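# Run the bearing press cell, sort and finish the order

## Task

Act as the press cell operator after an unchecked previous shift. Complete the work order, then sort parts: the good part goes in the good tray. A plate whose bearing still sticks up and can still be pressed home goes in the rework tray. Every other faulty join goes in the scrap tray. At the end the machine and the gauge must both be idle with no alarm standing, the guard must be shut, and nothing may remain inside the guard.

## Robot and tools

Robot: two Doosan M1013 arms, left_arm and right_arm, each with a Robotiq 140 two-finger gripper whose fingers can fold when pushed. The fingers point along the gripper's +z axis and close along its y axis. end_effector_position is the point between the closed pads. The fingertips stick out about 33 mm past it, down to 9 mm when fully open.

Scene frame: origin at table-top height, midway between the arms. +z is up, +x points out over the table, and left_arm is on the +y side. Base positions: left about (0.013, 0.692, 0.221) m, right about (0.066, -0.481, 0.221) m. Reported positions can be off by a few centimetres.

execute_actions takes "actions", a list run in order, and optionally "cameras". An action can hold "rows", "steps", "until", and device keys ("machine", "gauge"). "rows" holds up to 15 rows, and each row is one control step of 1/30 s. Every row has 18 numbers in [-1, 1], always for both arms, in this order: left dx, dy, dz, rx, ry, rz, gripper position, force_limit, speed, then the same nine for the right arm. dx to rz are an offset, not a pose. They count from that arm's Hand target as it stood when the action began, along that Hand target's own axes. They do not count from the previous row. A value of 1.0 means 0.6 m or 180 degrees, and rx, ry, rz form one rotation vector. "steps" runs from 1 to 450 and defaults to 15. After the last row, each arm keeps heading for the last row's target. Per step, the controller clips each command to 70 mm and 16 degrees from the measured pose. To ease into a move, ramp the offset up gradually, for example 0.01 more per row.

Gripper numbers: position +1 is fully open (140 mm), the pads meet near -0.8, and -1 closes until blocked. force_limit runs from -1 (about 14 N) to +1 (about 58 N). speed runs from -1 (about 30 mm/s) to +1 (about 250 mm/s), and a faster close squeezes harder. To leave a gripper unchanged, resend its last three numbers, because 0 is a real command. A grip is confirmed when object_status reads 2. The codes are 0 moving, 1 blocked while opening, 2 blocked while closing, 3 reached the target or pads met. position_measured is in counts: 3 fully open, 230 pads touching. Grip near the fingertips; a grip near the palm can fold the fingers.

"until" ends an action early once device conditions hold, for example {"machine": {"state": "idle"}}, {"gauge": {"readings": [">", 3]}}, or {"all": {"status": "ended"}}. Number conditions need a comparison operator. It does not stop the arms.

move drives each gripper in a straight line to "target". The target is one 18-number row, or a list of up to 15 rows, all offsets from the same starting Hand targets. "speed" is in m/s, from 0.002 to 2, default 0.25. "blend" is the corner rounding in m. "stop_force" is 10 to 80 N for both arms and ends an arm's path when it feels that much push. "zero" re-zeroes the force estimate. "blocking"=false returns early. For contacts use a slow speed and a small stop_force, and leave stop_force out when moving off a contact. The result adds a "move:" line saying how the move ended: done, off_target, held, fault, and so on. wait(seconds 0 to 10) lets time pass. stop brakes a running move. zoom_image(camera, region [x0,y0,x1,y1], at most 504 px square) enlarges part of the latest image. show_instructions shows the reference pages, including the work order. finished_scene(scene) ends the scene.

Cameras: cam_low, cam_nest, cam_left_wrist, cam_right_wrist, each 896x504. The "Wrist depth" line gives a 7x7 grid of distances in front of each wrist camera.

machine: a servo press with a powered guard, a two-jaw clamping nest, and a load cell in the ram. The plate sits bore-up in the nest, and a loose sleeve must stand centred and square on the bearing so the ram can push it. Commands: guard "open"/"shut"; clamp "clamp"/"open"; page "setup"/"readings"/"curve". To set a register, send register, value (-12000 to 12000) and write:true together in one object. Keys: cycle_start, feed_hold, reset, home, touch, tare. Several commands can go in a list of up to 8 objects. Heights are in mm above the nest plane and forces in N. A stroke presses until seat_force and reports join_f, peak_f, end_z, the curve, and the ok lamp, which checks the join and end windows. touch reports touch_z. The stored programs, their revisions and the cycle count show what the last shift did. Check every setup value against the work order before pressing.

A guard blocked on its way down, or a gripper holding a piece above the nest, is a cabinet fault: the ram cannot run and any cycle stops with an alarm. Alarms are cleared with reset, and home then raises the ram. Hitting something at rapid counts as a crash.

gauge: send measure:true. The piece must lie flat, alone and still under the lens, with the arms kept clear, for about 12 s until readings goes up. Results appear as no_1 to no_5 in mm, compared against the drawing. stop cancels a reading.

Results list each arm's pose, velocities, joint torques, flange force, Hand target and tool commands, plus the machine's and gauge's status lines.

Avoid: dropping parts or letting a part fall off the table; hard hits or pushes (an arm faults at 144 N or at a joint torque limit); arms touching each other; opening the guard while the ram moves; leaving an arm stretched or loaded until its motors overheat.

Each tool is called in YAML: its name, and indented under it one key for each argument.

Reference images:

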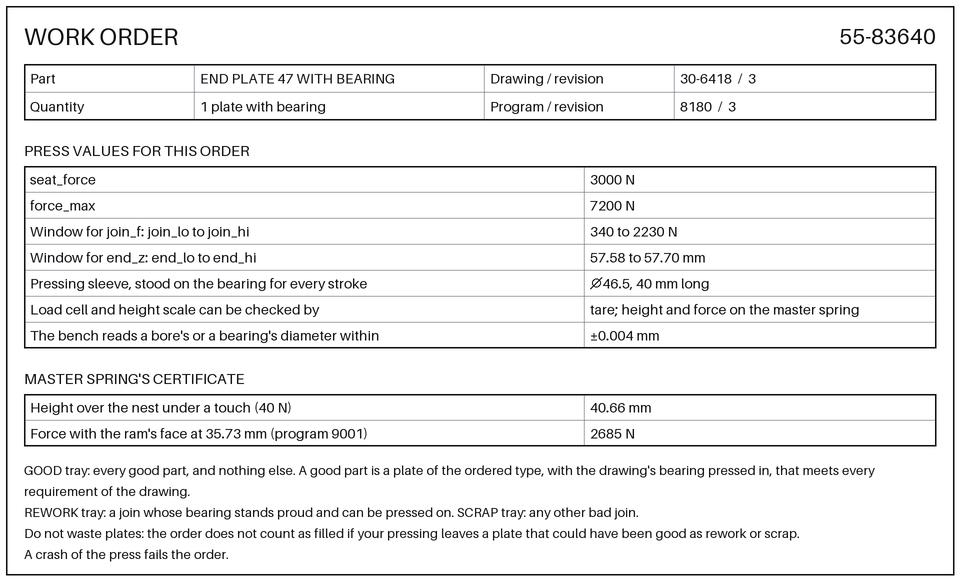

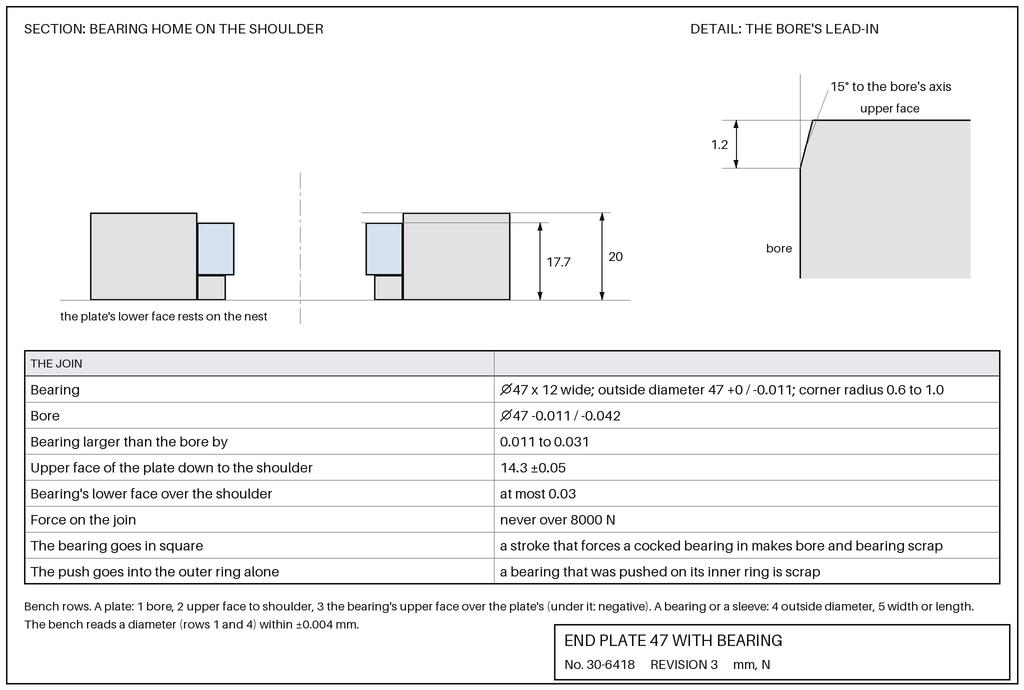

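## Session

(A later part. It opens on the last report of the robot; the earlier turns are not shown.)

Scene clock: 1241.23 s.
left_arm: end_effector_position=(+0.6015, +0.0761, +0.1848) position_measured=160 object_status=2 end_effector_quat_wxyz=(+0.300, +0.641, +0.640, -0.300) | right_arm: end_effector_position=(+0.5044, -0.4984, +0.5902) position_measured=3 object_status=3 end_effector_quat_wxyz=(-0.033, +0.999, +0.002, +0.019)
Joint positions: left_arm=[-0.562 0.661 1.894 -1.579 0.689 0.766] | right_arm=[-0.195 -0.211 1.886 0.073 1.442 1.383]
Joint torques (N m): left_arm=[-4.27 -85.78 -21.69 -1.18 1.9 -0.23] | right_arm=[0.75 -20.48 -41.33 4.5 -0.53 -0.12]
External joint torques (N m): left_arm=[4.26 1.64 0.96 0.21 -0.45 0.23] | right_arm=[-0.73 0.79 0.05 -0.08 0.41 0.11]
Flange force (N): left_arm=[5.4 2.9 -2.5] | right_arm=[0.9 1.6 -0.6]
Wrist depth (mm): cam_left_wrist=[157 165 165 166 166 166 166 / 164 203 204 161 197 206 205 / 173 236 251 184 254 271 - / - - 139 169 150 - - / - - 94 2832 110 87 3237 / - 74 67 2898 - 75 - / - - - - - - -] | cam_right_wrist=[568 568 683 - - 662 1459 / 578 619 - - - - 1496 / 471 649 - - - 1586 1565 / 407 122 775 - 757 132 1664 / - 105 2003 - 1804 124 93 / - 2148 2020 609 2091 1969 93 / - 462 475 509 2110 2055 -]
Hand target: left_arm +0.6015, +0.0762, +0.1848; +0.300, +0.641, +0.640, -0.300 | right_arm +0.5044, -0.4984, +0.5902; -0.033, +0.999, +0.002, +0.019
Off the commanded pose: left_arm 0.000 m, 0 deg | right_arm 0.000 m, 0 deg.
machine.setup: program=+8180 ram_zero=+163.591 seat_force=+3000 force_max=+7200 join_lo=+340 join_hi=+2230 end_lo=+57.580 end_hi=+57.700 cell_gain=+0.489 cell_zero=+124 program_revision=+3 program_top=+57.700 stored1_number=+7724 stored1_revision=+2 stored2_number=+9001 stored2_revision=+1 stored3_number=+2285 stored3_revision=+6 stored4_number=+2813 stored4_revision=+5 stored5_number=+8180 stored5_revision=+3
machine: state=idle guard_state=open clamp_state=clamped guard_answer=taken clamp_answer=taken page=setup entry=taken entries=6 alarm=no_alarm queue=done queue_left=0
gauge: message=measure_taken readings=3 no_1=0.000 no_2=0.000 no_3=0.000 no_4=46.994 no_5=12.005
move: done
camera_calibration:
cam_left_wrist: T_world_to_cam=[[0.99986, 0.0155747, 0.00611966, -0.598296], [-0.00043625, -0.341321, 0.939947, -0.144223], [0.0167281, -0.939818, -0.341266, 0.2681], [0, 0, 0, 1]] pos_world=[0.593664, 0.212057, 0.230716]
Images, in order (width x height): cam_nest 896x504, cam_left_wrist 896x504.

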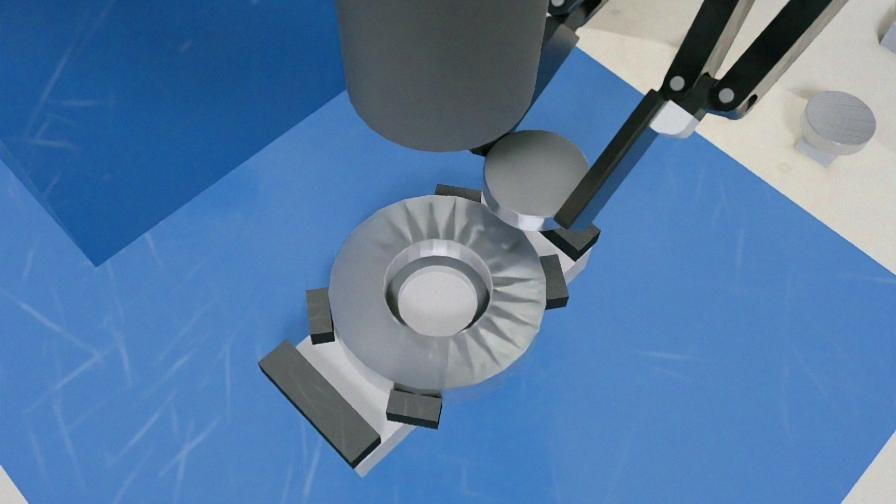

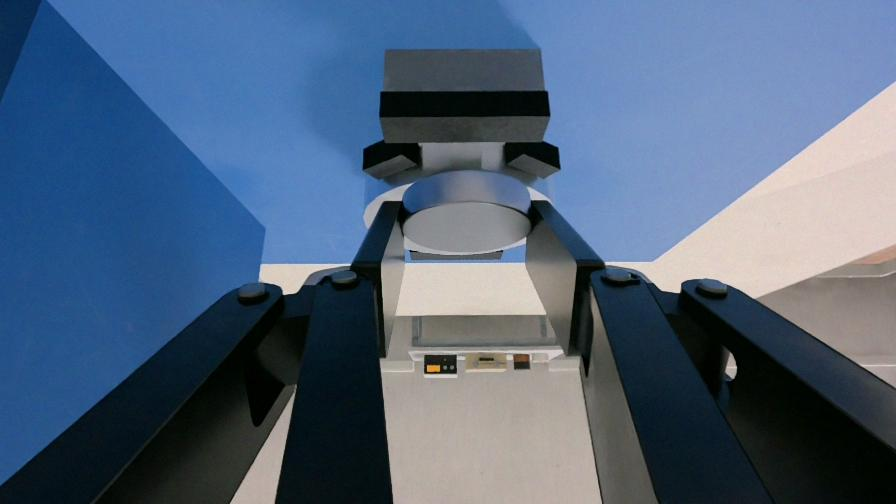

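move:
  target:
    - [-0.0646,-0.0003,0.0766,0,0,0,-1,-0.3,-1,0,0,0,0,0,0,1,1,1]
    - [-0.0452,-0.0003,0.0929,0,0,0,-1,-0.3,-1,0,0,0,0,0,0,1,1,1]
  speed: 0.06

move:
  target: [0.008,0,0.0067,0,0,0,-1,-0.3,-1,0,0,0,0,0,0,1,1,1]
  speed: 0.005
  stop_force: 12

execute_actions:
  actions:
    - {"rows":[[0,0,0,0,0,0,0.2,-0.3,-1,0,0,0,0,0,0,1,1,1]],"steps":60}
  cameras: ["cam_nest","cam_left_wrist"]

zoom_image:
  camera: "cam_nest"
  region: [370, 200, 510, 350]

zoom_image:
  camera: "cam_left_wrist"
  region: [370, 110, 570, 270]

Scene clock: 1264.37 s.
left_arm: end_effector_position=(+0.6012, +0.0160, +0.1700) position_measured=160 object_status=2 end_effector_quat_wxyz=(+0.300, +0.641, +0.640, -0.300) | right_arm: end_effector_position=(+0.5044, -0.4984, +0.5902) position_measured=3 object_status=3 end_effector_quat_wxyz=(-0.033, +0.999, +0.002, +0.019)
Joint positions: left_arm=[-0.631 0.713 1.824 -1.615 0.65 0.739] | right_arm=[-0.195 -0.211 1.886 0.073 1.442 1.383]
Joint torques (N m): left_arm=[-5.24 -90.93 -22.58 -1.07 2.06 -0.52] | right_arm=[1 -20.64 -41.45 4.53 -0.52 -0.11]
External joint torques (N m): left_arm=[5.68 1.62 0.99 0.05 -0.66 0.52] | right_arm=[-1 0.88 0.04 -0.1 0.39 0.1]
Flange force (N): left_arm=[6.8 3.3 -3.0] | right_arm=[0.9 2.2 -0.6]
Wrist depth (mm): cam_left_wrist=[145 146 141 109 110 153 147 / 164 181 173 127 131 183 183 / 172 210 211 146 167 239 444 / 163 241 288 168 150 592 606 / 164 95 94 - 110 87 3665 / - 74 67 3462 - 75 - / - - - - - - -] | cam_right_wrist=[564 569 629 - - - 1382 / 533 595 708 699 681 677 1555 / 449 - 760 - - 1555 1597 / 410 122 807 - - 133 1700 / - 105 1969 762 1832 124 93 / - 2037 2055 603 1921 1986 93 / - 463 478 510 2148 1921 -]
Hand target: left_arm +0.6012, +0.0160, +0.1700; +0.300, +0.641, +0.640, -0.300 | right_arm +0.5044, -0.4984, +0.5902; -0.033, +0.999, +0.002, +0.019
Off the commanded pose: left_arm 0.000 m, 0 deg | right_arm 0.000 m, 0 deg.
machine.setup: program=+8180 ram_zero=+163.591 seat_force=+3000 force_max=+7200 join_lo=+340 join_hi=+2230 end_lo=+57.580 end_hi=+57.700 cell_gain=+0.489 cell_zero=+124 program_revision=+3 program_top=+57.700 stored1_number=+7724 stored1_revision=+2 stored2_number=+9001 stored2_revision=+1 stored3_number=+2285 stored3_revision=+6 stored4_number=+2813 stored4_revision=+5 stored5_number=+8180 stored5_revision=+3
machine: state=idle guard_state=open clamp_state=clamped guard_answer=taken clamp_answer=taken page=setup entry=taken entries=6 alarm=no_alarm queue=done queue_left=0
gauge: message=measure_taken readings=3 no_1=0.000 no_2=0.000 no_3=0.000 no_4=46.994 no_5=12.005
move: done

Scene clock: 1265.40 s.
left_arm: end_effector_position=(+0.6012, +0.0159, +0.1679) position_measured=160 object_status=2 end_effector_quat_wxyz=(+0.300, +0.641, +0.640, -0.301) | right_arm: end_effector_position=(+0.5044, -0.4984, +0.5902) position_measured=3 object_status=3 end_effector_quat_wxyz=(-0.033, +0.999, +0.002, +0.019)
Joint positions: left_arm=[-0.631 0.716 1.824 -1.619 0.65 0.744] | right_arm=[-0.195 -0.211 1.886 0.073 1.442 1.383]
Joint torques (N m): left_arm=[-13.18 -74.96 -20.37 -0.72 0.32 -0.23] | right_arm=[0.7 -20.41 -41.37 4.49 -0.55 -0.09]
External joint torques (N m): left_arm=[13.75 -14.4 -1.09 -0.3 1.07 0.23] | right_arm=[-0.7 0.83 0.14 -0.08 0.43 0.09]
Flange force (N): left_arm=[0.0 2.0 -29.2] | right_arm=[0.8 1.5 -0.5]
Wrist depth (mm): cam_left_wrist=[142 143 144 107 107 151 145 / 162 178 163 126 129 180 180 / - 218 208 144 163 236 419 / - 233 284 169 150 314 605 / - - 94 2769 110 87 4154 / - 74 67 3077 - 75 - / - - - - - - -] | cam_right_wrist=[556 560 - - - 660 1468 / 567 635 - 691 - 671 1525 / 492 624 710 741 - 1641 1619 / 395 122 804 - 772 132 1664 / - 105 1891 1089 1891 123 93 / - 2168 2073 604 2055 1832 93 / - 467 476 512 1986 2110 -]
Hand target: left_arm +0.6012, +0.0160, +0.1679; +0.300, +0.641, +0.640, -0.300 (not the last commanded pose) | right_arm +0.5044, -0.4984, +0.5902; -0.033, +0.999, +0.002, +0.019
Off the commanded pose: left_arm 0.004 m, 0 deg | right_arm 0.000 m, 0 deg.
machine.setup: program=+8180 ram_zero=+163.591 seat_force=+3000 force_max=+7200 join_lo=+340 join_hi=+2230 end_lo=+57.580 end_hi=+57.700 cell_gain=+0.489 cell_zero=+124 program_revision=+3 program_top=+57.700 stored1_number=+7724 stored1_revision=+2 stored2_number=+9001 stored2_revision=+1 stored3_number=+2285 stored3_revision=+6 stored4_number=+2813 stored4_revision=+5 stored5_number=+8180 stored5_revision=+3
machine: state=idle guard_state=open clamp_state=clamped guard_answer=taken clamp_answer=taken page=setup entry=taken entries=6 alarm=no_alarm queue=done queue_left=0
gauge: message=measure_taken readings=3 no_1=0.000 no_2=0.000 no_3=0.000 no_4=46.994 no_5=12.005
move: contact (left_arm)

Scene clock: 1267.60 s.
left_arm: end_effector_position=(+0.6012, +0.0160, +0.1679) position_measured=104 object_status=3 end_effector_quat_wxyz=(+0.300, +0.641, +0.640, -0.300) | right_arm: end_effector_position=(+0.5044, -0.4984, +0.5902) position_measured=3 object_status=3 end_effector_quat_wxyz=(-0.033, +0.999, +0.002, +0.019)
Joint positions: left_arm=[-0.631 0.716 1.824 -1.619 0.65 0.744] | right_arm=[-0.195 -0.211 1.886 0.073 1.442 1.383]
Joint torques (N m): left_arm=[-5.23 -89.85 -21.92 -1.13 1.87 -0.25] | right_arm=[0.47 -20.71 -41.27 4.49 -0.52 -0.09]
External joint torques (N m): left_arm=[5.45 0.41 0.34 0.1 -0.47 0.26] | right_arm=[-0.41 1.02 -0.09 -0.07 0.39 0.09]
Flange force (N): left_arm=[4.6 3.9 -4.1] | right_arm=[1.6 0.9 -0.7]
Wrist depth (mm): cam_left_wrist=[142 143 143 107 107 151 145 / 164 177 162 126 129 179 179 / - 217 206 144 154 235 220 / 164 221 141 173 149 292 - / - 88 857 - 133 94 82 / - - - - 3195 - 77 / - - - 3323 - - 72] | cam_right_wrist=[560 591 - 689 - 653 1407 / 547 624 - 697 673 668 1486 / 465 505 - - - 1597 1653 / 409 122 1790 - - 132 1630 / - 105 1937 - 1921 123 93 / - 2110 2037 586 1906 1953 93 / - 462 478 514 2188 2055 -]
Hand target: left_arm +0.6012, +0.0160, +0.1679; +0.300, +0.641, +0.640, -0.300 | right_arm +0.5044, -0.4984, +0.5902; -0.033, +0.999, +0.002, +0.019
Off the commanded pose: left_arm 0.000 m, 0 deg | right_arm 0.000 m, 0 deg.
machine.setup: program=+8180 ram_zero=+163.591 seat_force=+3000 force_max=+7200 join_lo=+340 join_hi=+2230 end_lo=+57.580 end_hi=+57.700 cell_gain=+0.489 cell_zero=+124 program_revision=+3 program_top=+57.700 stored1_number=+7724 stored1_revision=+2 stored2_number=+9001 stored2_revision=+1 stored3_number=+2285 stored3_revision=+6 stored4_number=+2813 stored4_revision=+5 stored5_number=+8180 stored5_revision=+3
machine: state=idle guard_state=open clamp_state=clamped guard_answer=taken clamp_answer=taken page=setup entry=taken entries=6 alarm=no_alarm queue=done queue_left=0
gauge: message=measure_taken readings=3 no_1=0.000 no_2=0.000 no_3=0.000 no_4=46.994 no_5=12.005
camera_calibration:
cam_left_wrist: T_world_to_cam=[[0.999862, 0.0154474, 0.00617696, -0.59695], [-0.000535676, -0.341202, 0.93999, -0.14882], [0.016628, -0.939863, -0.341146, 0.205895], [0, 0, 0, 1]] pos_world=[0.593364, 0.151957, 0.213817]
Images, in order (width x height): cam_nest 896x504, cam_left_wrist 896x504.

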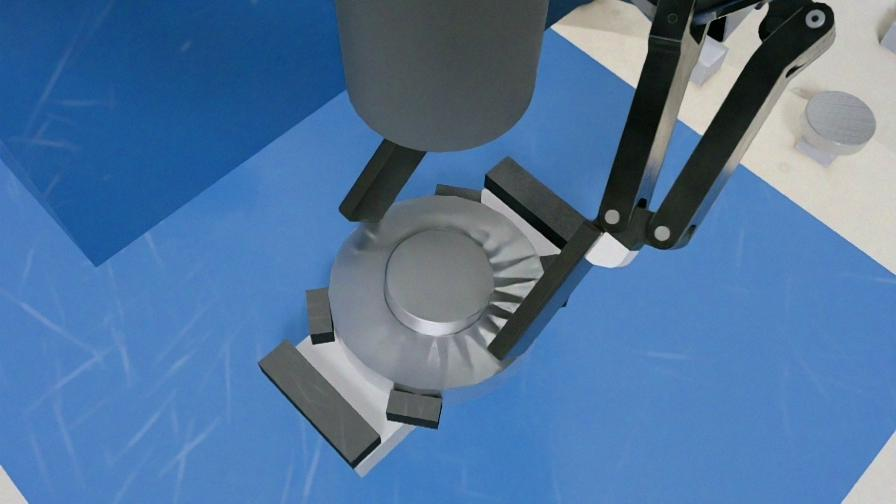

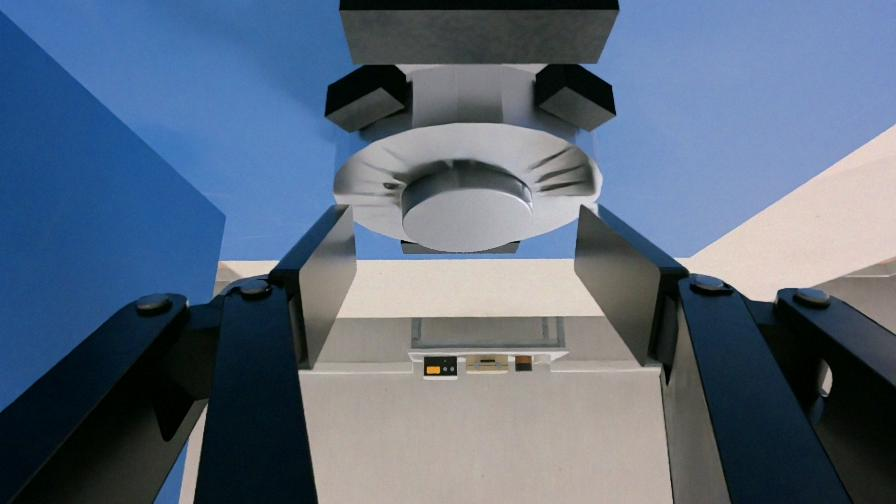

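Scaled by 3.360.

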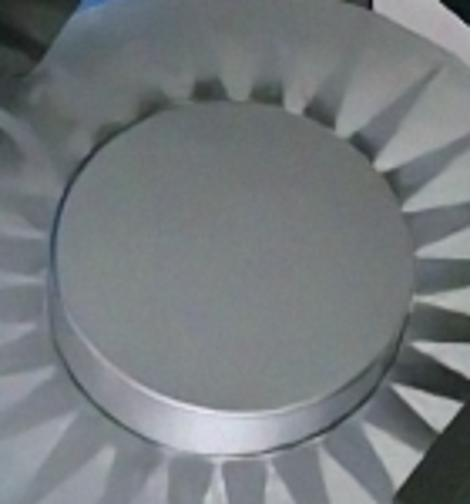

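Scaled by 2.520.

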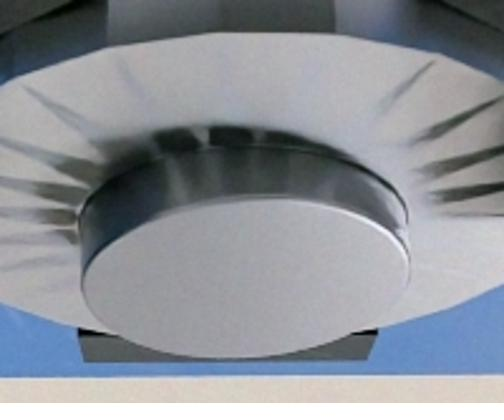

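move:
  target:
    - [0,0,-0.1,0,0,0,0.2,-0.3,-1,0,0,0,0,0,0,1,1,1]
    - [0,0,-0.1,0,0,0,-1,-0.3,0,0,0,0,0,0,0,1,1,1]
  speed: 0.1
  cameras: ["cam_nest","cam_left_wrist"]

zoom_image:
  camera: "cam_left_wrist"
  region: [340, 60, 600, 290]

zoom_image:
  camera: "cam_nest"
  region: [370, 200, 510, 350]

Scene clock: 1289.20 s.
left_arm: end_effector_position=(+0.6013, +0.0621, +0.2063) position_measured=233 object_status=3 end_effector_quat_wxyz=(+0.300, +0.641, +0.640, -0.300) | right_arm: end_effector_position=(+0.5044, -0.4984, +0.5902) position_measured=3 object_status=3 end_effector_quat_wxyz=(-0.033, +0.999, +0.002, +0.019)
Joint positions: left_arm=[-0.578 0.638 1.876 -1.543 0.68 0.702] | right_arm=[-0.195 -0.211 1.886 0.073 1.442 1.383]
Joint torques (N m): left_arm=[-5.17 -84.64 -22.78 -1.04 1.8 -0.26] | right_arm=[0.73 -20.46 -41.33 4.49 -0.49 -0.12]
External joint torques (N m): left_arm=[5.41 0.33 0.37 0.11 -0.45 0.26] | right_arm=[-0.78 0.84 0.04 -0.07 0.36 0.11]
Flange force (N): left_arm=[4.9 3.7 -4.4] | right_arm=[0.9 1.7 -0.5]
Wrist depth (mm): cam_left_wrist=[- 191 192 157 186 194 193 / - 217 227 185 228 240 396 / - - 310 212 295 334 517 / 164 204 376 115 - - - / 163 232 - 88 88 78 - / - - 70 - - 73 3511 / - - - - - - -] | cam_right_wrist=[565 572 - 660 653 655 1432 / 571 - - - - - 1468 / 407 - - - - 1535 1608 / 407 113 821 - 741 132 1619 / - 105 1937 823 1876 123 93 / - 2168 1986 592 2003 1953 93 / - 459 476 510 2148 2110 -]
Hand target: left_arm +0.6013, +0.0621, +0.2063; +0.300, +0.641, +0.640, -0.300 | right_arm +0.5044, -0.4984, +0.5902; -0.033, +0.999, +0.002, +0.019
Off the commanded pose: left_arm 0.000 m, 0 deg | right_arm 0.000 m, 0 deg.
machine.setup: program=+8180 ram_zero=+163.591 seat_force=+3000 force_max=+7200 join_lo=+340 join_hi=+2230 end_lo=+57.580 end_hi=+57.700 cell_gain=+0.489 cell_zero=+124 program_revision=+3 program_top=+57.700 stored1_number=+7724 stored1_revision=+2 stored2_number=+9001 stored2_revision=+1 stored3_number=+2285 stored3_revision=+6 stored4_number=+2813 stored4_revision=+5 stored5_number=+8180 stored5_revision=+3
machine: state=idle guard_state=open clamp_state=clamped guard_answer=taken clamp_answer=taken page=setup entry=taken entries=6 alarm=no_alarm queue=done queue_left=0
gauge: message=measure_taken readings=3 no_1=0.000 no_2=0.000 no_3=0.000 no_4=46.994 no_5=12.005
move: done
camera_calibration:
cam_left_wrist: T_world_to_cam=[[0.99986, 0.0155415, 0.0062107, -0.598026], [-0.000535278, -0.341202, 0.93999, -0.169186], [0.016728, -0.939862, -0.341146, 0.262261], [0, 0, 0, 1]] pos_world=[0.593464, 0.198057, 0.252217]
Images, in order (width x height): cam_nest 896x504, cam_left_wrist 896x504.

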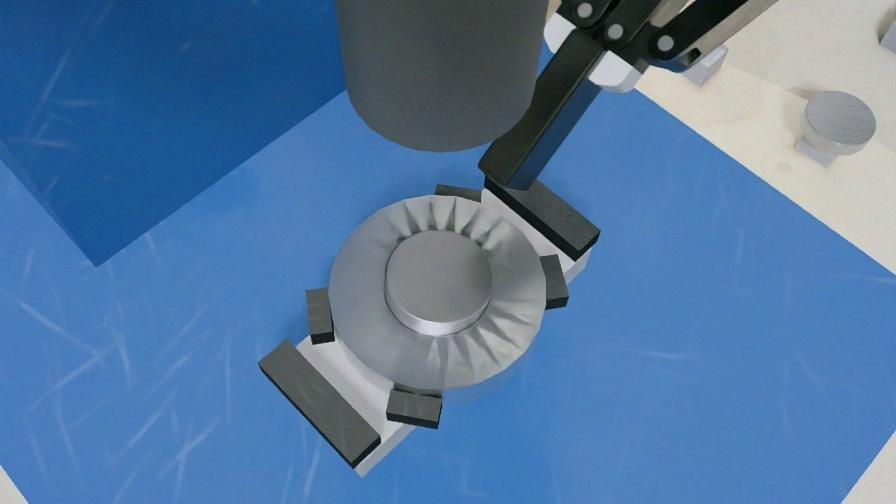

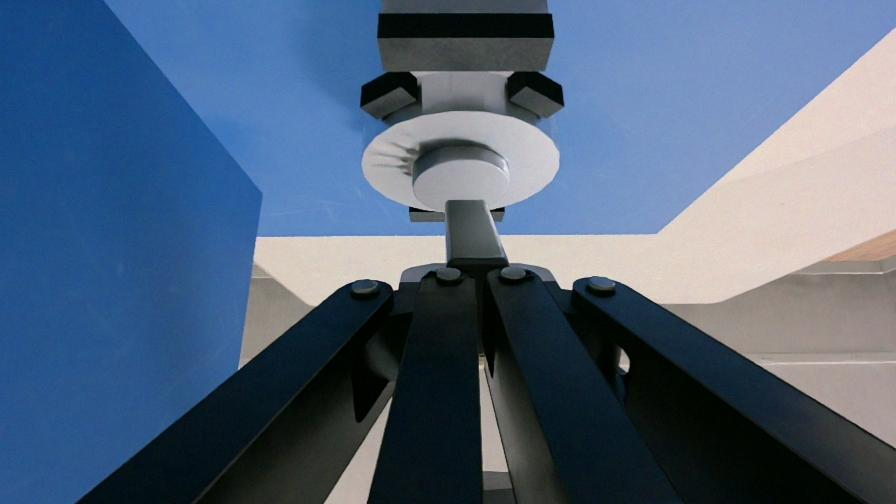

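Scaled by 1.938.

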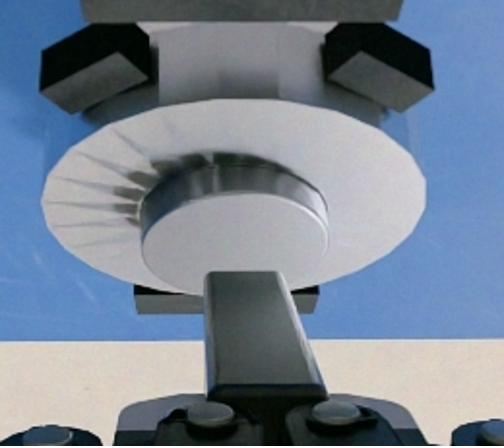

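Scaled by 3.360.

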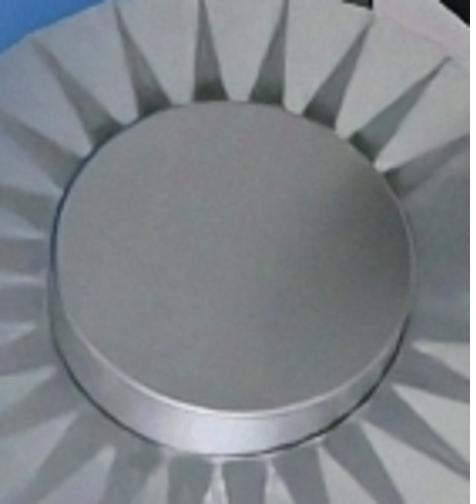

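move:
  target: [-0.0224,-0.0003,0.1055,0,0,0,-1,-0.3,0,0,0,0,0,0,0,1,1,1]
  speed: 0.04
  cameras: ["cam_nest"]

move:
  target: [0.0128,0,0.0107,0,0,0,-1,-0.3,0,0,0,0,0,0,0,1,1,1]
  speed: 0.005
  stop_force: 12
  cameras: ["cam_nest","cam_left_wrist"]

zoom_image:
  camera: "cam_nest"
  region: [370, 200, 510, 350]

zoom_image:
  camera: "cam_left_wrist"
  region: [340, 60, 600, 290]

Scene clock: 1303.33 s.
left_arm: end_effector_position=(+0.6012, +0.0049, +0.1766) position_measured=233 object_status=3 end_effector_quat_wxyz=(+0.300, +0.641, +0.640, -0.301) | right_arm: end_effector_position=(+0.5044, -0.4984, +0.5902) position_measured=3 object_status=3 end_effector_quat_wxyz=(-0.033, +0.999, +0.002, +0.019)
Joint positions: left_arm=[-0.642 0.71 1.81 -1.604 0.643 0.713] | right_arm=[-0.195 -0.211 1.886 0.073 1.442 1.383]
Joint torques (N m): left_arm=[-18.67 -21.8 3.89 5.28 -9.18 -0.2] | right_arm=[0.7 -20.4 -41.32 4.51 -0.52 -0.09]
External joint torques (N m): left_arm=[18.8 -68.3 -26.34 -6.33 10.55 0.2] | right_arm=[-0.79 0.77 0.13 -0.11 0.4 0.08]
Flange force (N): left_arm=[-41.1 0.8 -76.7] | right_arm=[0.7 1.8 -0.5]
Wrist depth (mm): cam_left_wrist=[149 156 125 118 120 158 158 / - 193 176 132 139 196 196 / 174 237 253 153 221 257 437 / - - 652 117 306 - - / 172 - - 88 88 937 - / - - 71 - - 73 - / - - - - - - -] | cam_right_wrist=[556 591 662 - 662 - 1450 / 560 658 - 710 716 1861 1477 / 435 620 - 710 703 1496 1586 / 409 122 821 798 718 132 1653 / - 105 1953 - 1876 123 93 / - 2091 2129 591 2003 1953 93 / - 463 476 517 2110 2091 -]
Hand target: left_arm +0.6010, +0.0048, +0.1761; +0.300, +0.641, +0.640, -0.300 | right_arm +0.5044, -0.4984, +0.5902; -0.033, +0.999, +0.002, +0.019
Off the commanded pose: left_arm 0.000 m, 0 deg | right_arm 0.000 m, 0 deg.
machine.setup: program=+8180 ram_zero=+163.591 seat_force=+3000 force_max=+7200 join_lo=+340 join_hi=+2230 end_lo=+57.580 end_hi=+57.700 cell_gain=+0.489 cell_zero=+124 program_revision=+3 program_top=+57.700 stored1_number=+7724 stored1_revision=+2 stored2_number=+9001 stored2_revision=+1 stored3_number=+2285 stored3_revision=+6 stored4_number=+2813 stored4_revision=+5 stored5_number=+8180 stored5_revision=+3
machine: state=idle guard_state=open clamp_state=clamped guard_answer=taken clamp_answer=taken page=setup entry=taken entries=6 alarm=no_alarm queue=done queue_left=0
gauge: message=measure_taken readings=3 no_1=0.000 no_2=0.000 no_3=0.000 no_4=46.994 no_5=12.005
move: done
Images, in order (width x height): cam_nest 896x504.

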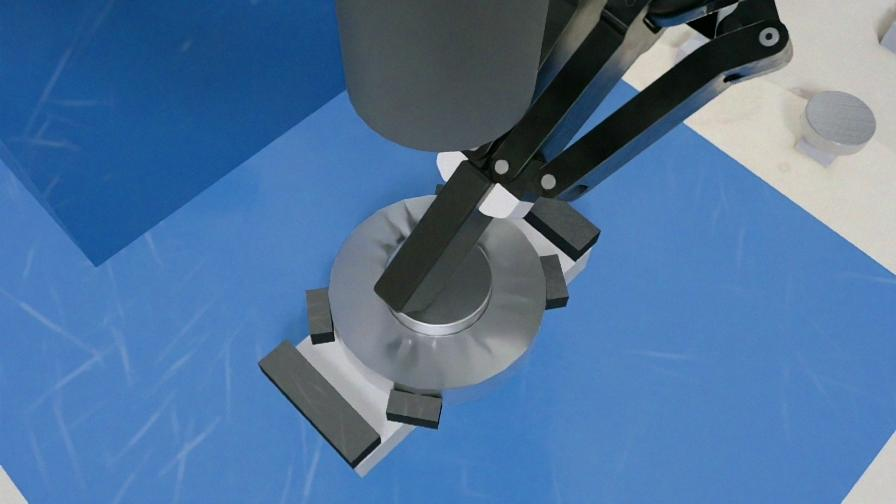

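Scene clock: 1303.93 s.
left_arm: end_effector_position=(+0.6012, +0.0048, +0.1762) position_measured=233 object_status=3 end_effector_quat_wxyz=(+0.300, +0.641, +0.640, -0.300) | right_arm: end_effector_position=(+0.5044, -0.4984, +0.5902) position_measured=3 object_status=3 end_effector_quat_wxyz=(-0.033, +0.999, +0.002, +0.019)
Joint positions: left_arm=[-0.643 0.711 1.81 -1.604 0.642 0.713] | right_arm=[-0.195 -0.211 1.886 0.073 1.442 1.383]
Joint torques (N m): left_arm=[-21.12 -14.61 7 6.06 -10.21 -0.19] | right_arm=[0.82 -20.62 -41.4 4.49 -0.52 -0.11]
External joint torques (N m): left_arm=[21.28 -74.71 -29.14 -7.08 11.57 0.19] | right_arm=[-0.9 0.88 0.08 -0.07 0.4 0.1]
Flange force (N): left_arm=[-44.6 1.8 -84.0] | right_arm=[0.9 2.0 -0.6]
Wrist depth (mm): cam_left_wrist=[149 155 124 118 120 158 157 / 164 193 176 132 138 195 195 / 173 237 253 153 221 257 438 / - 219 315 115 314 672 3665 / 172 - - 88 88 77 - / 172 - 71 - - 73 3116 / - - - - - - -] | cam_right_wrist=[560 574 - - - 622 1468 / 591 - - - 635 1565 1486 / 470 604 - 725 - 1832 1576 / 412 122 847 697 757 132 1653 / - 105 1953 - 1846 124 93 / - 2129 2148 615 1861 1969 93 / - 457 472 521 2091 2073 -]
Hand target: left_arm +0.6011, +0.0048, +0.1762; +0.300, +0.641, +0.640, -0.300 (not the last commanded pose) | right_arm +0.5044, -0.4984, +0.5902; -0.033, +0.999, +0.002, +0.019
Off the commanded pose: left_arm 0.010 m, 0 deg | right_arm 0.000 m, 0 deg.
machine.setup: program=+8180 ram_zero=+163.591 seat_force=+3000 force_max=+7200 join_lo=+340 join_hi=+2230 end_lo=+57.580 end_hi=+57.700 cell_gain=+0.489 cell_zero=+124 program_revision=+3 program_top=+57.700 stored1_number=+7724 stored1_revision=+2 stored2_number=+9001 stored2_revision=+1 stored3_number=+2285 stored3_revision=+6 stored4_number=+2813 stored4_revision=+5 stored5_number=+8180 stored5_revision=+3
machine: state=idle guard_state=open clamp_state=clamped guard_answer=taken clamp_answer=taken page=setup entry=taken entries=6 alarm=no_alarm queue=done queue_left=0
gauge: message=measure_taken readings=3 no_1=0.000 no_2=0.000 no_3=0.000 no_4=46.994 no_5=12.005
move: contact (left_arm)
camera_calibration:
cam_left_wrist: T_world_to_cam=[[0.999858, 0.01557, 0.00642842, -0.596799], [-0.000735535, -0.340906, 0.940097, -0.160296], [0.0168288, -0.939968, -0.340846, 0.197997], [0, 0, 0, 1]] pos_world=[0.593264, 0.140757, 0.222017]
Images, in order (width x height): cam_nest 896x504, cam_left_wrist 896x504.

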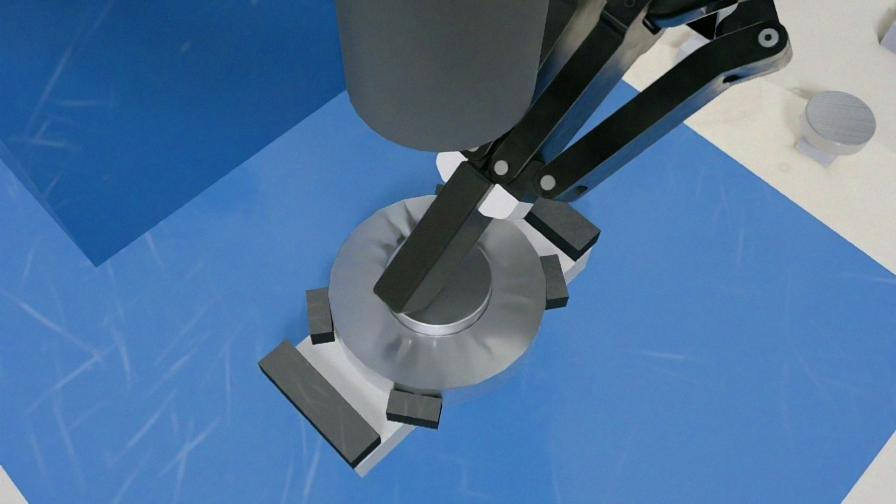

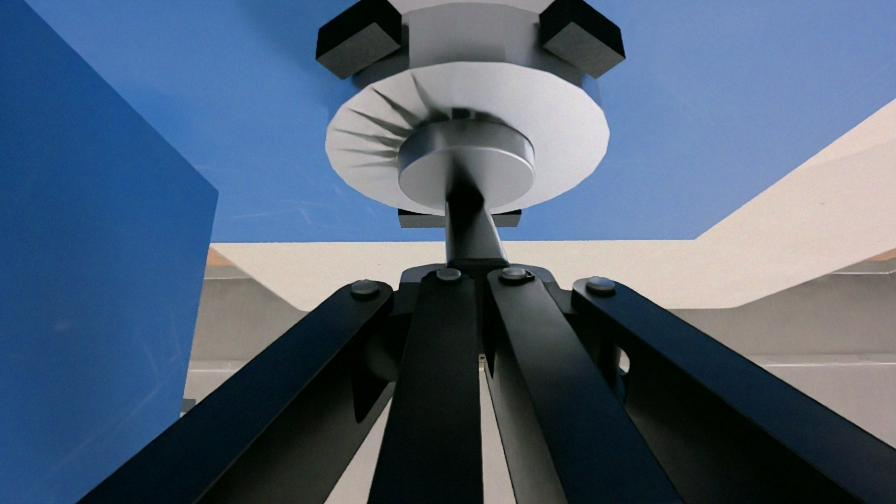

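Scaled by 3.360.

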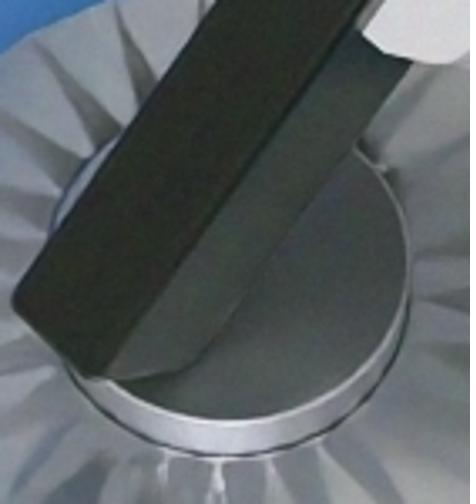

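Scaled by 1.938.

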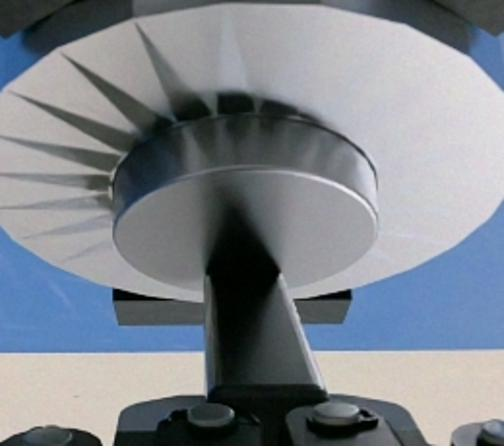

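move:
  target:
    - [-0.0128,0,-0.0107,0,0,0,-1,-0.3,0,0,0,0,0,0,0,1,1,1]
    - [0.0065,0.0003,-0.1162,0,0,0,-1,-0.3,0,0,0,0,0,0,0,1,1,1]
  speed: 0.05
  cameras: ["cam_nest","cam_left_wrist"]

zoom_image:
  camera: "cam_nest"
  region: [370, 200, 510, 350]

zoom_image:
  camera: "cam_left_wrist"
  region: [380, 100, 540, 220]

Scene clock: 1310.17 s.
left_arm: end_effector_position=(+0.6014, +0.0608, +0.2177) position_measured=233 object_status=3 end_effector_quat_wxyz=(+0.300, +0.641, +0.640, -0.300) | right_arm: end_effector_position=(+0.5044, -0.4984, +0.5902) position_measured=3 object_status=3 end_effector_quat_wxyz=(-0.033, +0.999, +0.002, +0.019)
Joint positions: left_arm=[-0.58 0.623 1.873 -1.523 0.68 0.674] | right_arm=[-0.195 -0.211 1.886 0.073 1.442 1.383]
Joint torques (N m): left_arm=[-6.8 -83.37 -23.97 -0.99 1.77 -0.34] | right_arm=[0.57 -20.55 -41.33 4.52 -0.49 -0.12]
External joint torques (N m): left_arm=[7.11 0.12 0.76 0.09 -0.48 0.34] | right_arm=[-0.56 0.87 0.1 -0.11 0.37 0.12]
Flange force (N): left_arm=[6.6 4.0 -6.4] | right_arm=[1.0 1.2 -0.4]
Wrist depth (mm): cam_left_wrist=[- 199 207 166 200 208 208 / 164 243 253 194 246 257 415 / 172 - 334 234 338 317 526 / - 222 - 114 733 - 3077 / 172 - - 88 88 77 - / - - 70 - - 73 3195 / - - - - - - -] | cam_right_wrist=[565 592 - - - 589 1424 / 582 - 734 679 - - 1505 / 468 545 - 729 - 1738 1555 / 410 122 821 - 790 132 1630 / - 105 1937 823 1846 123 93 / - 2055 2003 595 1876 1937 93 / - 458 477 524 2037 2091 -]
Hand target: left_arm +0.6014, +0.0609, +0.2178; +0.300, +0.641, +0.640, -0.300 | right_arm +0.5044, -0.4984, +0.5902; -0.033, +0.999, +0.002, +0.019
Off the commanded pose: left_arm 0.000 m, 0 deg | right_arm 0.000 m, 0 deg.
machine.setup: program=+8180 ram_zero=+163.591 seat_force=+3000 force_max=+7200 join_lo=+340 join_hi=+2230 end_lo=+57.580 end_hi=+57.700 cell_gain=+0.489 cell_zero=+124 program_revision=+3 program_top=+57.700 stored1_number=+7724 stored1_revision=+2 stored2_number=+9001 stored2_revision=+1 stored3_number=+2285 stored3_revision=+6 stored4_number=+2813 stored4_revision=+5 stored5_number=+8180 stored5_revision=+3
machine: state=idle guard_state=open clamp_state=clamped guard_answer=taken clamp_answer=taken page=setup entry=taken entries=6 alarm=no_alarm queue=done queue_left=0
gauge: message=measure_taken readings=3 no_1=0.000 no_2=0.000 no_3=0.000 no_4=46.994 no_5=12.005
move: done
camera_calibration:
cam_left_wrist: T_world_to_cam=[[0.999858, 0.0156031, 0.00633488, -0.59822], [-0.00063472, -0.340994, 0.940065, -0.180347], [0.0168281, -0.939936, -0.340936, 0.264827], [0, 0, 0, 1]] pos_world=[0.593564, 0.196757, 0.263617]
Images, in order (width x height): cam_nest 896x504, cam_left_wrist 896x504.

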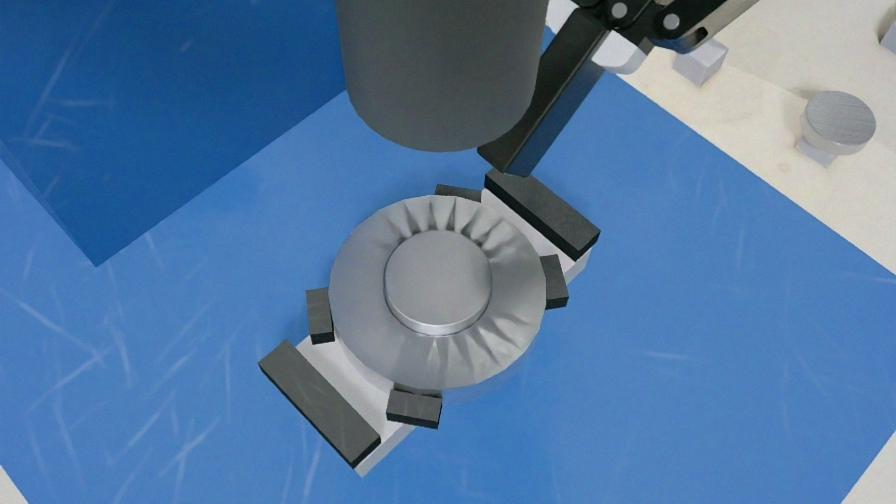

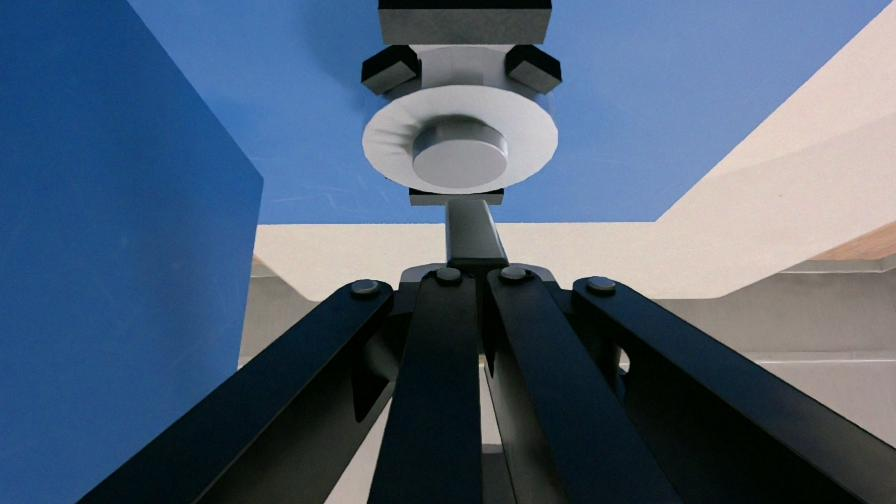

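Scaled by 3.360.

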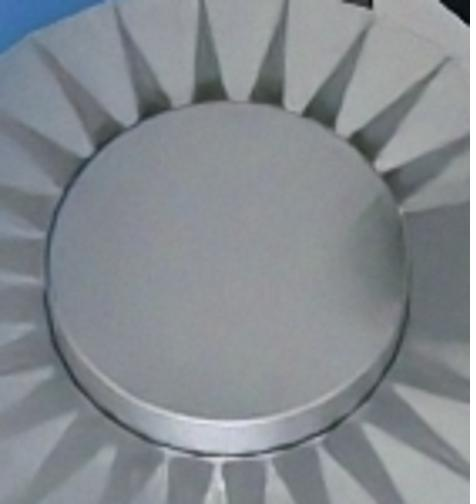

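Scaled by 3.150.

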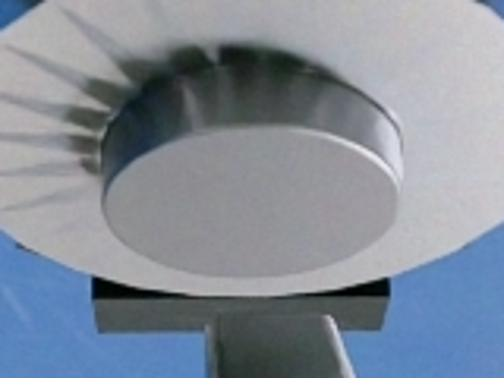

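move:
  target:
    - [0,0,-0.13,0,0,0,-1,-0.3,0,0,0,0,0,0,0,1,1,1]
    - [0.276,0.006,-0.425,0,0,0,0.2,-0.3,0,0,0,0,0,0,0,1,1,1]
    - [0.509,0.08,-0.74,0,0,0,0.2,-0.3,0,0,0,0,0,0,0,1,1,1]
  speed: 0.25
  cameras: ["cam_low"]

execute_actions:
  actions:
    - {"machine":{"guard":"shut","page":"readings"},"rows":[[0,0,0,0,0,0,0.2,-0.3,0,0,0,0,0,0,0,1,1,1]],"steps":75}

move:
  target: [0,0,0,-0.383,0,-0.3215,0.2,-0.3,0,0,0,0,0,0,0,1,1,1]
  speed: 0.4
  cameras: ["cam_left_wrist"]

Scene clock: 1334.57 s.
left_arm: end_effector_position=(+0.6504, +0.5973, +0.2670) position_measured=104 object_status=3 end_effector_quat_wxyz=(+0.300, +0.641, +0.640, -0.300) | right_arm: end_effector_position=(+0.5044, -0.4984, +0.5902) position_measured=3 object_status=3 end_effector_quat_wxyz=(-0.033, +0.999, +0.002, +0.019)
Joint positions: left_arm=[0.231 0.514 1.945 -0.967 1.157 0.829] | right_arm=[-0.195 -0.211 1.886 0.073 1.442 1.383]
Joint torques (N m): left_arm=[-5.42 -74.24 -23.42 0.09 2.06 -0.23] | right_arm=[0.82 -20.54 -41.28 4.52 -0.5 -0.09]
External joint torques (N m): left_arm=[5.45 0.15 0.05 0.17 -0.54 0.23] | right_arm=[-0.77 0.73 -0.09 -0.09 0.37 0.08]
Flange force (N): left_arm=[5.8 -2.0 -5.5] | right_arm=[0.9 1.7 -0.8]
Wrist depth (mm): cam_left_wrist=[- 392 361 396 368 328 383 / 1846 459 - 462 537 - 494 / 2468 2186 591 608 - 577 642 / 3323 3462 141 631 148 807 3280 / - 88 108 3368 133 94 87 / - - - 3368 - - 77 / - - - 652 - - 72] | cam_right_wrist=[555 588 - - - - 1441 / 335 625 729 697 - 681 1515 / 413 634 - - - 1713 1608 / 397 122 790 783 - 132 1653 / - 105 2003 997 1777 123 93 / - 2129 2091 597 1937 1969 93 / - 461 476 519 2055 2129 -]
Hand target: left_arm +0.6504, +0.5974, +0.2670; +0.300, +0.641, +0.640, -0.300 | right_arm +0.5044, -0.4984, +0.5902; -0.033, +0.999, +0.002, +0.019
Off the commanded pose: left_arm 0.000 m, 0 deg | right_arm 0.000 m, 0 deg.
machine.setup: program=+8180 ram_zero=+163.591 seat_force=+3000 force_max=+7200 join_lo=+340 join_hi=+2230 end_lo=+57.580 end_hi=+57.700 cell_gain=+0.489 cell_zero=+124 program_revision=+3 program_top=+57.700 stored1_number=+7724 stored1_revision=+2 stored2_number=+9001 stored2_revision=+1 stored3_number=+2285 stored3_revision=+6 stored4_number=+2813 stored4_revision=+5 stored5_number=+8180 stored5_revision=+3
machine: state=idle guard_state=open clamp_state=clamped guard_answer=taken clamp_answer=taken page=setup entry=taken entries=6 alarm=no_alarm queue=done queue_left=0
gauge: message=measure_taken readings=3 no_1=0.000 no_2=0.000 no_3=0.000 no_4=46.994 no_5=12.005
move: done
Images, in order (width x height): cam_low 896x504.

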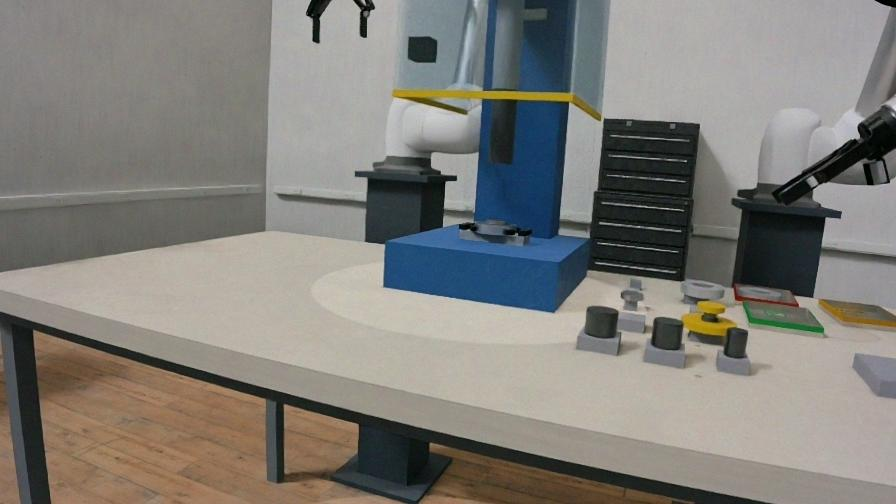

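Scene clock: 1337.27 s.
left_arm: end_effector_position=(+0.6504, +0.5974, +0.2670) position_measured=104 object_status=3 end_effector_quat_wxyz=(+0.300, +0.641, +0.640, -0.300) | right_arm: end_effector_position=(+0.5044, -0.4984, +0.5902) position_measured=3 object_status=3 end_effector_quat_wxyz=(-0.033, +0.999, +0.002, +0.019)
Joint positions: left_arm=[0.232 0.514 1.945 -0.967 1.157 0.829] | right_arm=[-0.195 -0.211 1.886 0.073 1.442 1.383]
Joint torques (N m): left_arm=[-5.82 -74.89 -23.94 0.13 1.98 -0.26] | right_arm=[0.83 -20.81 -41.28 4.52 -0.54 -0.09]
External joint torques (N m): left_arm=[5.85 0.85 0.5 0.13 -0.46 0.26] | right_arm=[-0.88 1.17 -0.04 -0.09 0.42 0.09]
Flange force (N): left_arm=[7.0 -2.2 -5.2] | right_arm=[1.6 2.0 -0.7]
Wrist depth (mm): cam_left_wrist=[- 377 359 382 381 345 379 / 1903 471 479 469 472 496 405 / 2397 2308 612 595 614 611 - / 3323 3116 141 595 149 868 3323 / - 88 120 900 133 94 87 / - - - 668 - - 77 / - - - 636 - - 72] | cam_right_wrist=[548 589 - 649 - 635 1459 / 545 - - 710 - 1790 1535 / 502 582 727 753 - 1664 1619 / 475 122 798 - - 132 1630 / - 105 1969 - 1818 123 93 / - 2110 2037 591 1921 1876 93 / - 461 481 516 2055 2129 -]
Hand target: left_arm +0.6504, +0.5974, +0.2670; +0.300, +0.641, +0.640, -0.300 | right_arm +0.5044, -0.4984, +0.5902; -0.033, +0.999, +0.002, +0.019
Off the commanded pose: left_arm 0.000 m, 0 deg | right_arm 0.000 m, 0 deg.
machine.readings: force=+0 touch_z=+40.649 join_f=+2528 peak_f=+2682 end_z=+35.728 ok=+0 pos_z=+156.409 cycles=+2
machine: state=idle guard_state=shut clamp_state=clamped guard_answer=taken clamp_answer=taken page=readings entry=taken entries=6 alarm=no_alarm queue=done queue_left=0
gauge: message=measure_taken readings=3 no_1=0.000 no_2=0.000 no_3=0.000 no_4=46.994 no_5=12.005

Scene clock: 1340.67 s.
left_arm: end_effector_position=(+0.6504, +0.5974, +0.2670) position_measured=104 object_status=3 end_effector_quat_wxyz=(+0.422, +0.000, +0.906, -0.002) | right_arm: end_effector_position=(+0.5044, -0.4984, +0.5902) position_measured=3 object_status=3 end_effector_quat_wxyz=(-0.033, +0.999, +0.002, +0.019)
Joint positions: left_arm=[-0.289 0.224 2.444 -3.742 0.442 1.908] | right_arm=[-0.195 -0.211 1.886 0.073 1.442 1.383]
Joint torques (N m): left_arm=[-5.76 -46.86 -23.86 -1.24 2.43 -0.23] | right_arm=[0.79 -20.69 -41.15 4.49 -0.51 -0.11]
External joint torques (N m): left_arm=[5.87 0.55 0.56 -0.09 -0.47 0.23] | right_arm=[-0.87 1.01 -0.17 -0.07 0.39 0.11]
Flange force (N): left_arm=[0.0 0.0 0.0] | right_arm=[1.5 1.9 -0.9]
Wrist depth (mm): cam_left_wrist=[376 381 358 397 397 397 396 / 481 484 455 - 454 447 1874 / 629 582 596 - 663 2266 2444 / 3077 3077 141 3561 169 3368 3280 / - 88 105 3237 133 94 82 / - - - 3368 - - 77 / - - - 3040 - - 72] | cam_right_wrist=[582 581 - - 649 581 1450 / 624 - - - - 689 1545 / 505 571 - - - 723 1555 / 410 122 2387 762 - 132 1664 / - 105 1906 905 1764 116 93 / - 2091 2020 600 2037 1986 93 / - 462 478 514 2148 2091 -]
Hand target: left_arm +0.6504, +0.5974, +0.2670; +0.422, +0.000, +0.906, -0.002 | right_arm +0.5044, -0.4984, +0.5902; -0.033, +0.999, +0.002, +0.019
Off the commanded pose: left_arm 0.000 m, 0 deg | right_arm 0.000 m, 0 deg.
machine.readings: force=+0 touch_z=+40.649 join_f=+2528 peak_f=+2682 end_z=+35.728 ok=+0 pos_z=+156.409 cycles=+2
machine: state=idle guard_state=shut clamp_state=clamped guard_answer=taken clamp_answer=taken page=readings entry=taken entries=6 alarm=no_alarm queue=done queue_left=0
gauge: message=measure_taken readings=3 no_1=0.000 no_2=0.000 no_3=0.000 no_4=46.994 no_5=12.005
move: done
camera_calibration:
cam_left_wrist: T_world_to_cam=[[-0.0155907, 0.999876, 0.00226114, -0.582379], [0.345153, 0.00325942, 0.938541, -0.473798], [0.938417, 0.015413, -0.345161, -0.38383], [0, 0, 0, 1]] pos_world=[0.514646, 0.589767, 0.313512]
Images, in order (width x height): cam_left_wrist 896x504.

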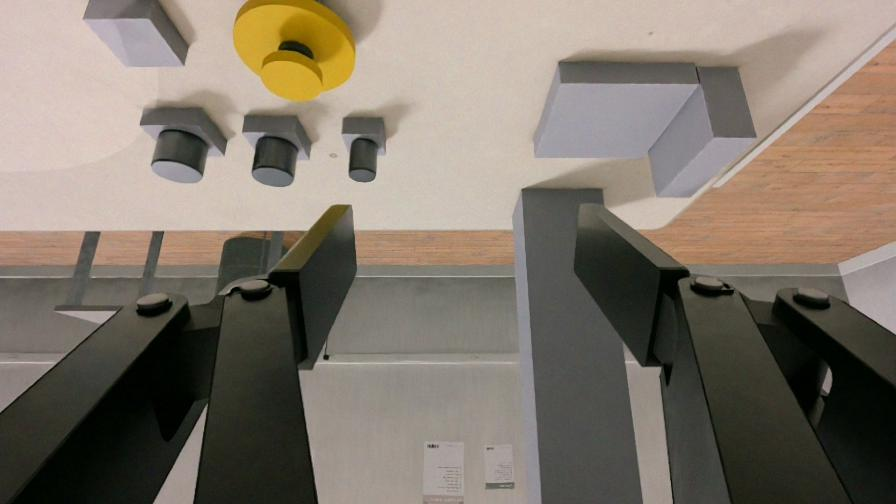

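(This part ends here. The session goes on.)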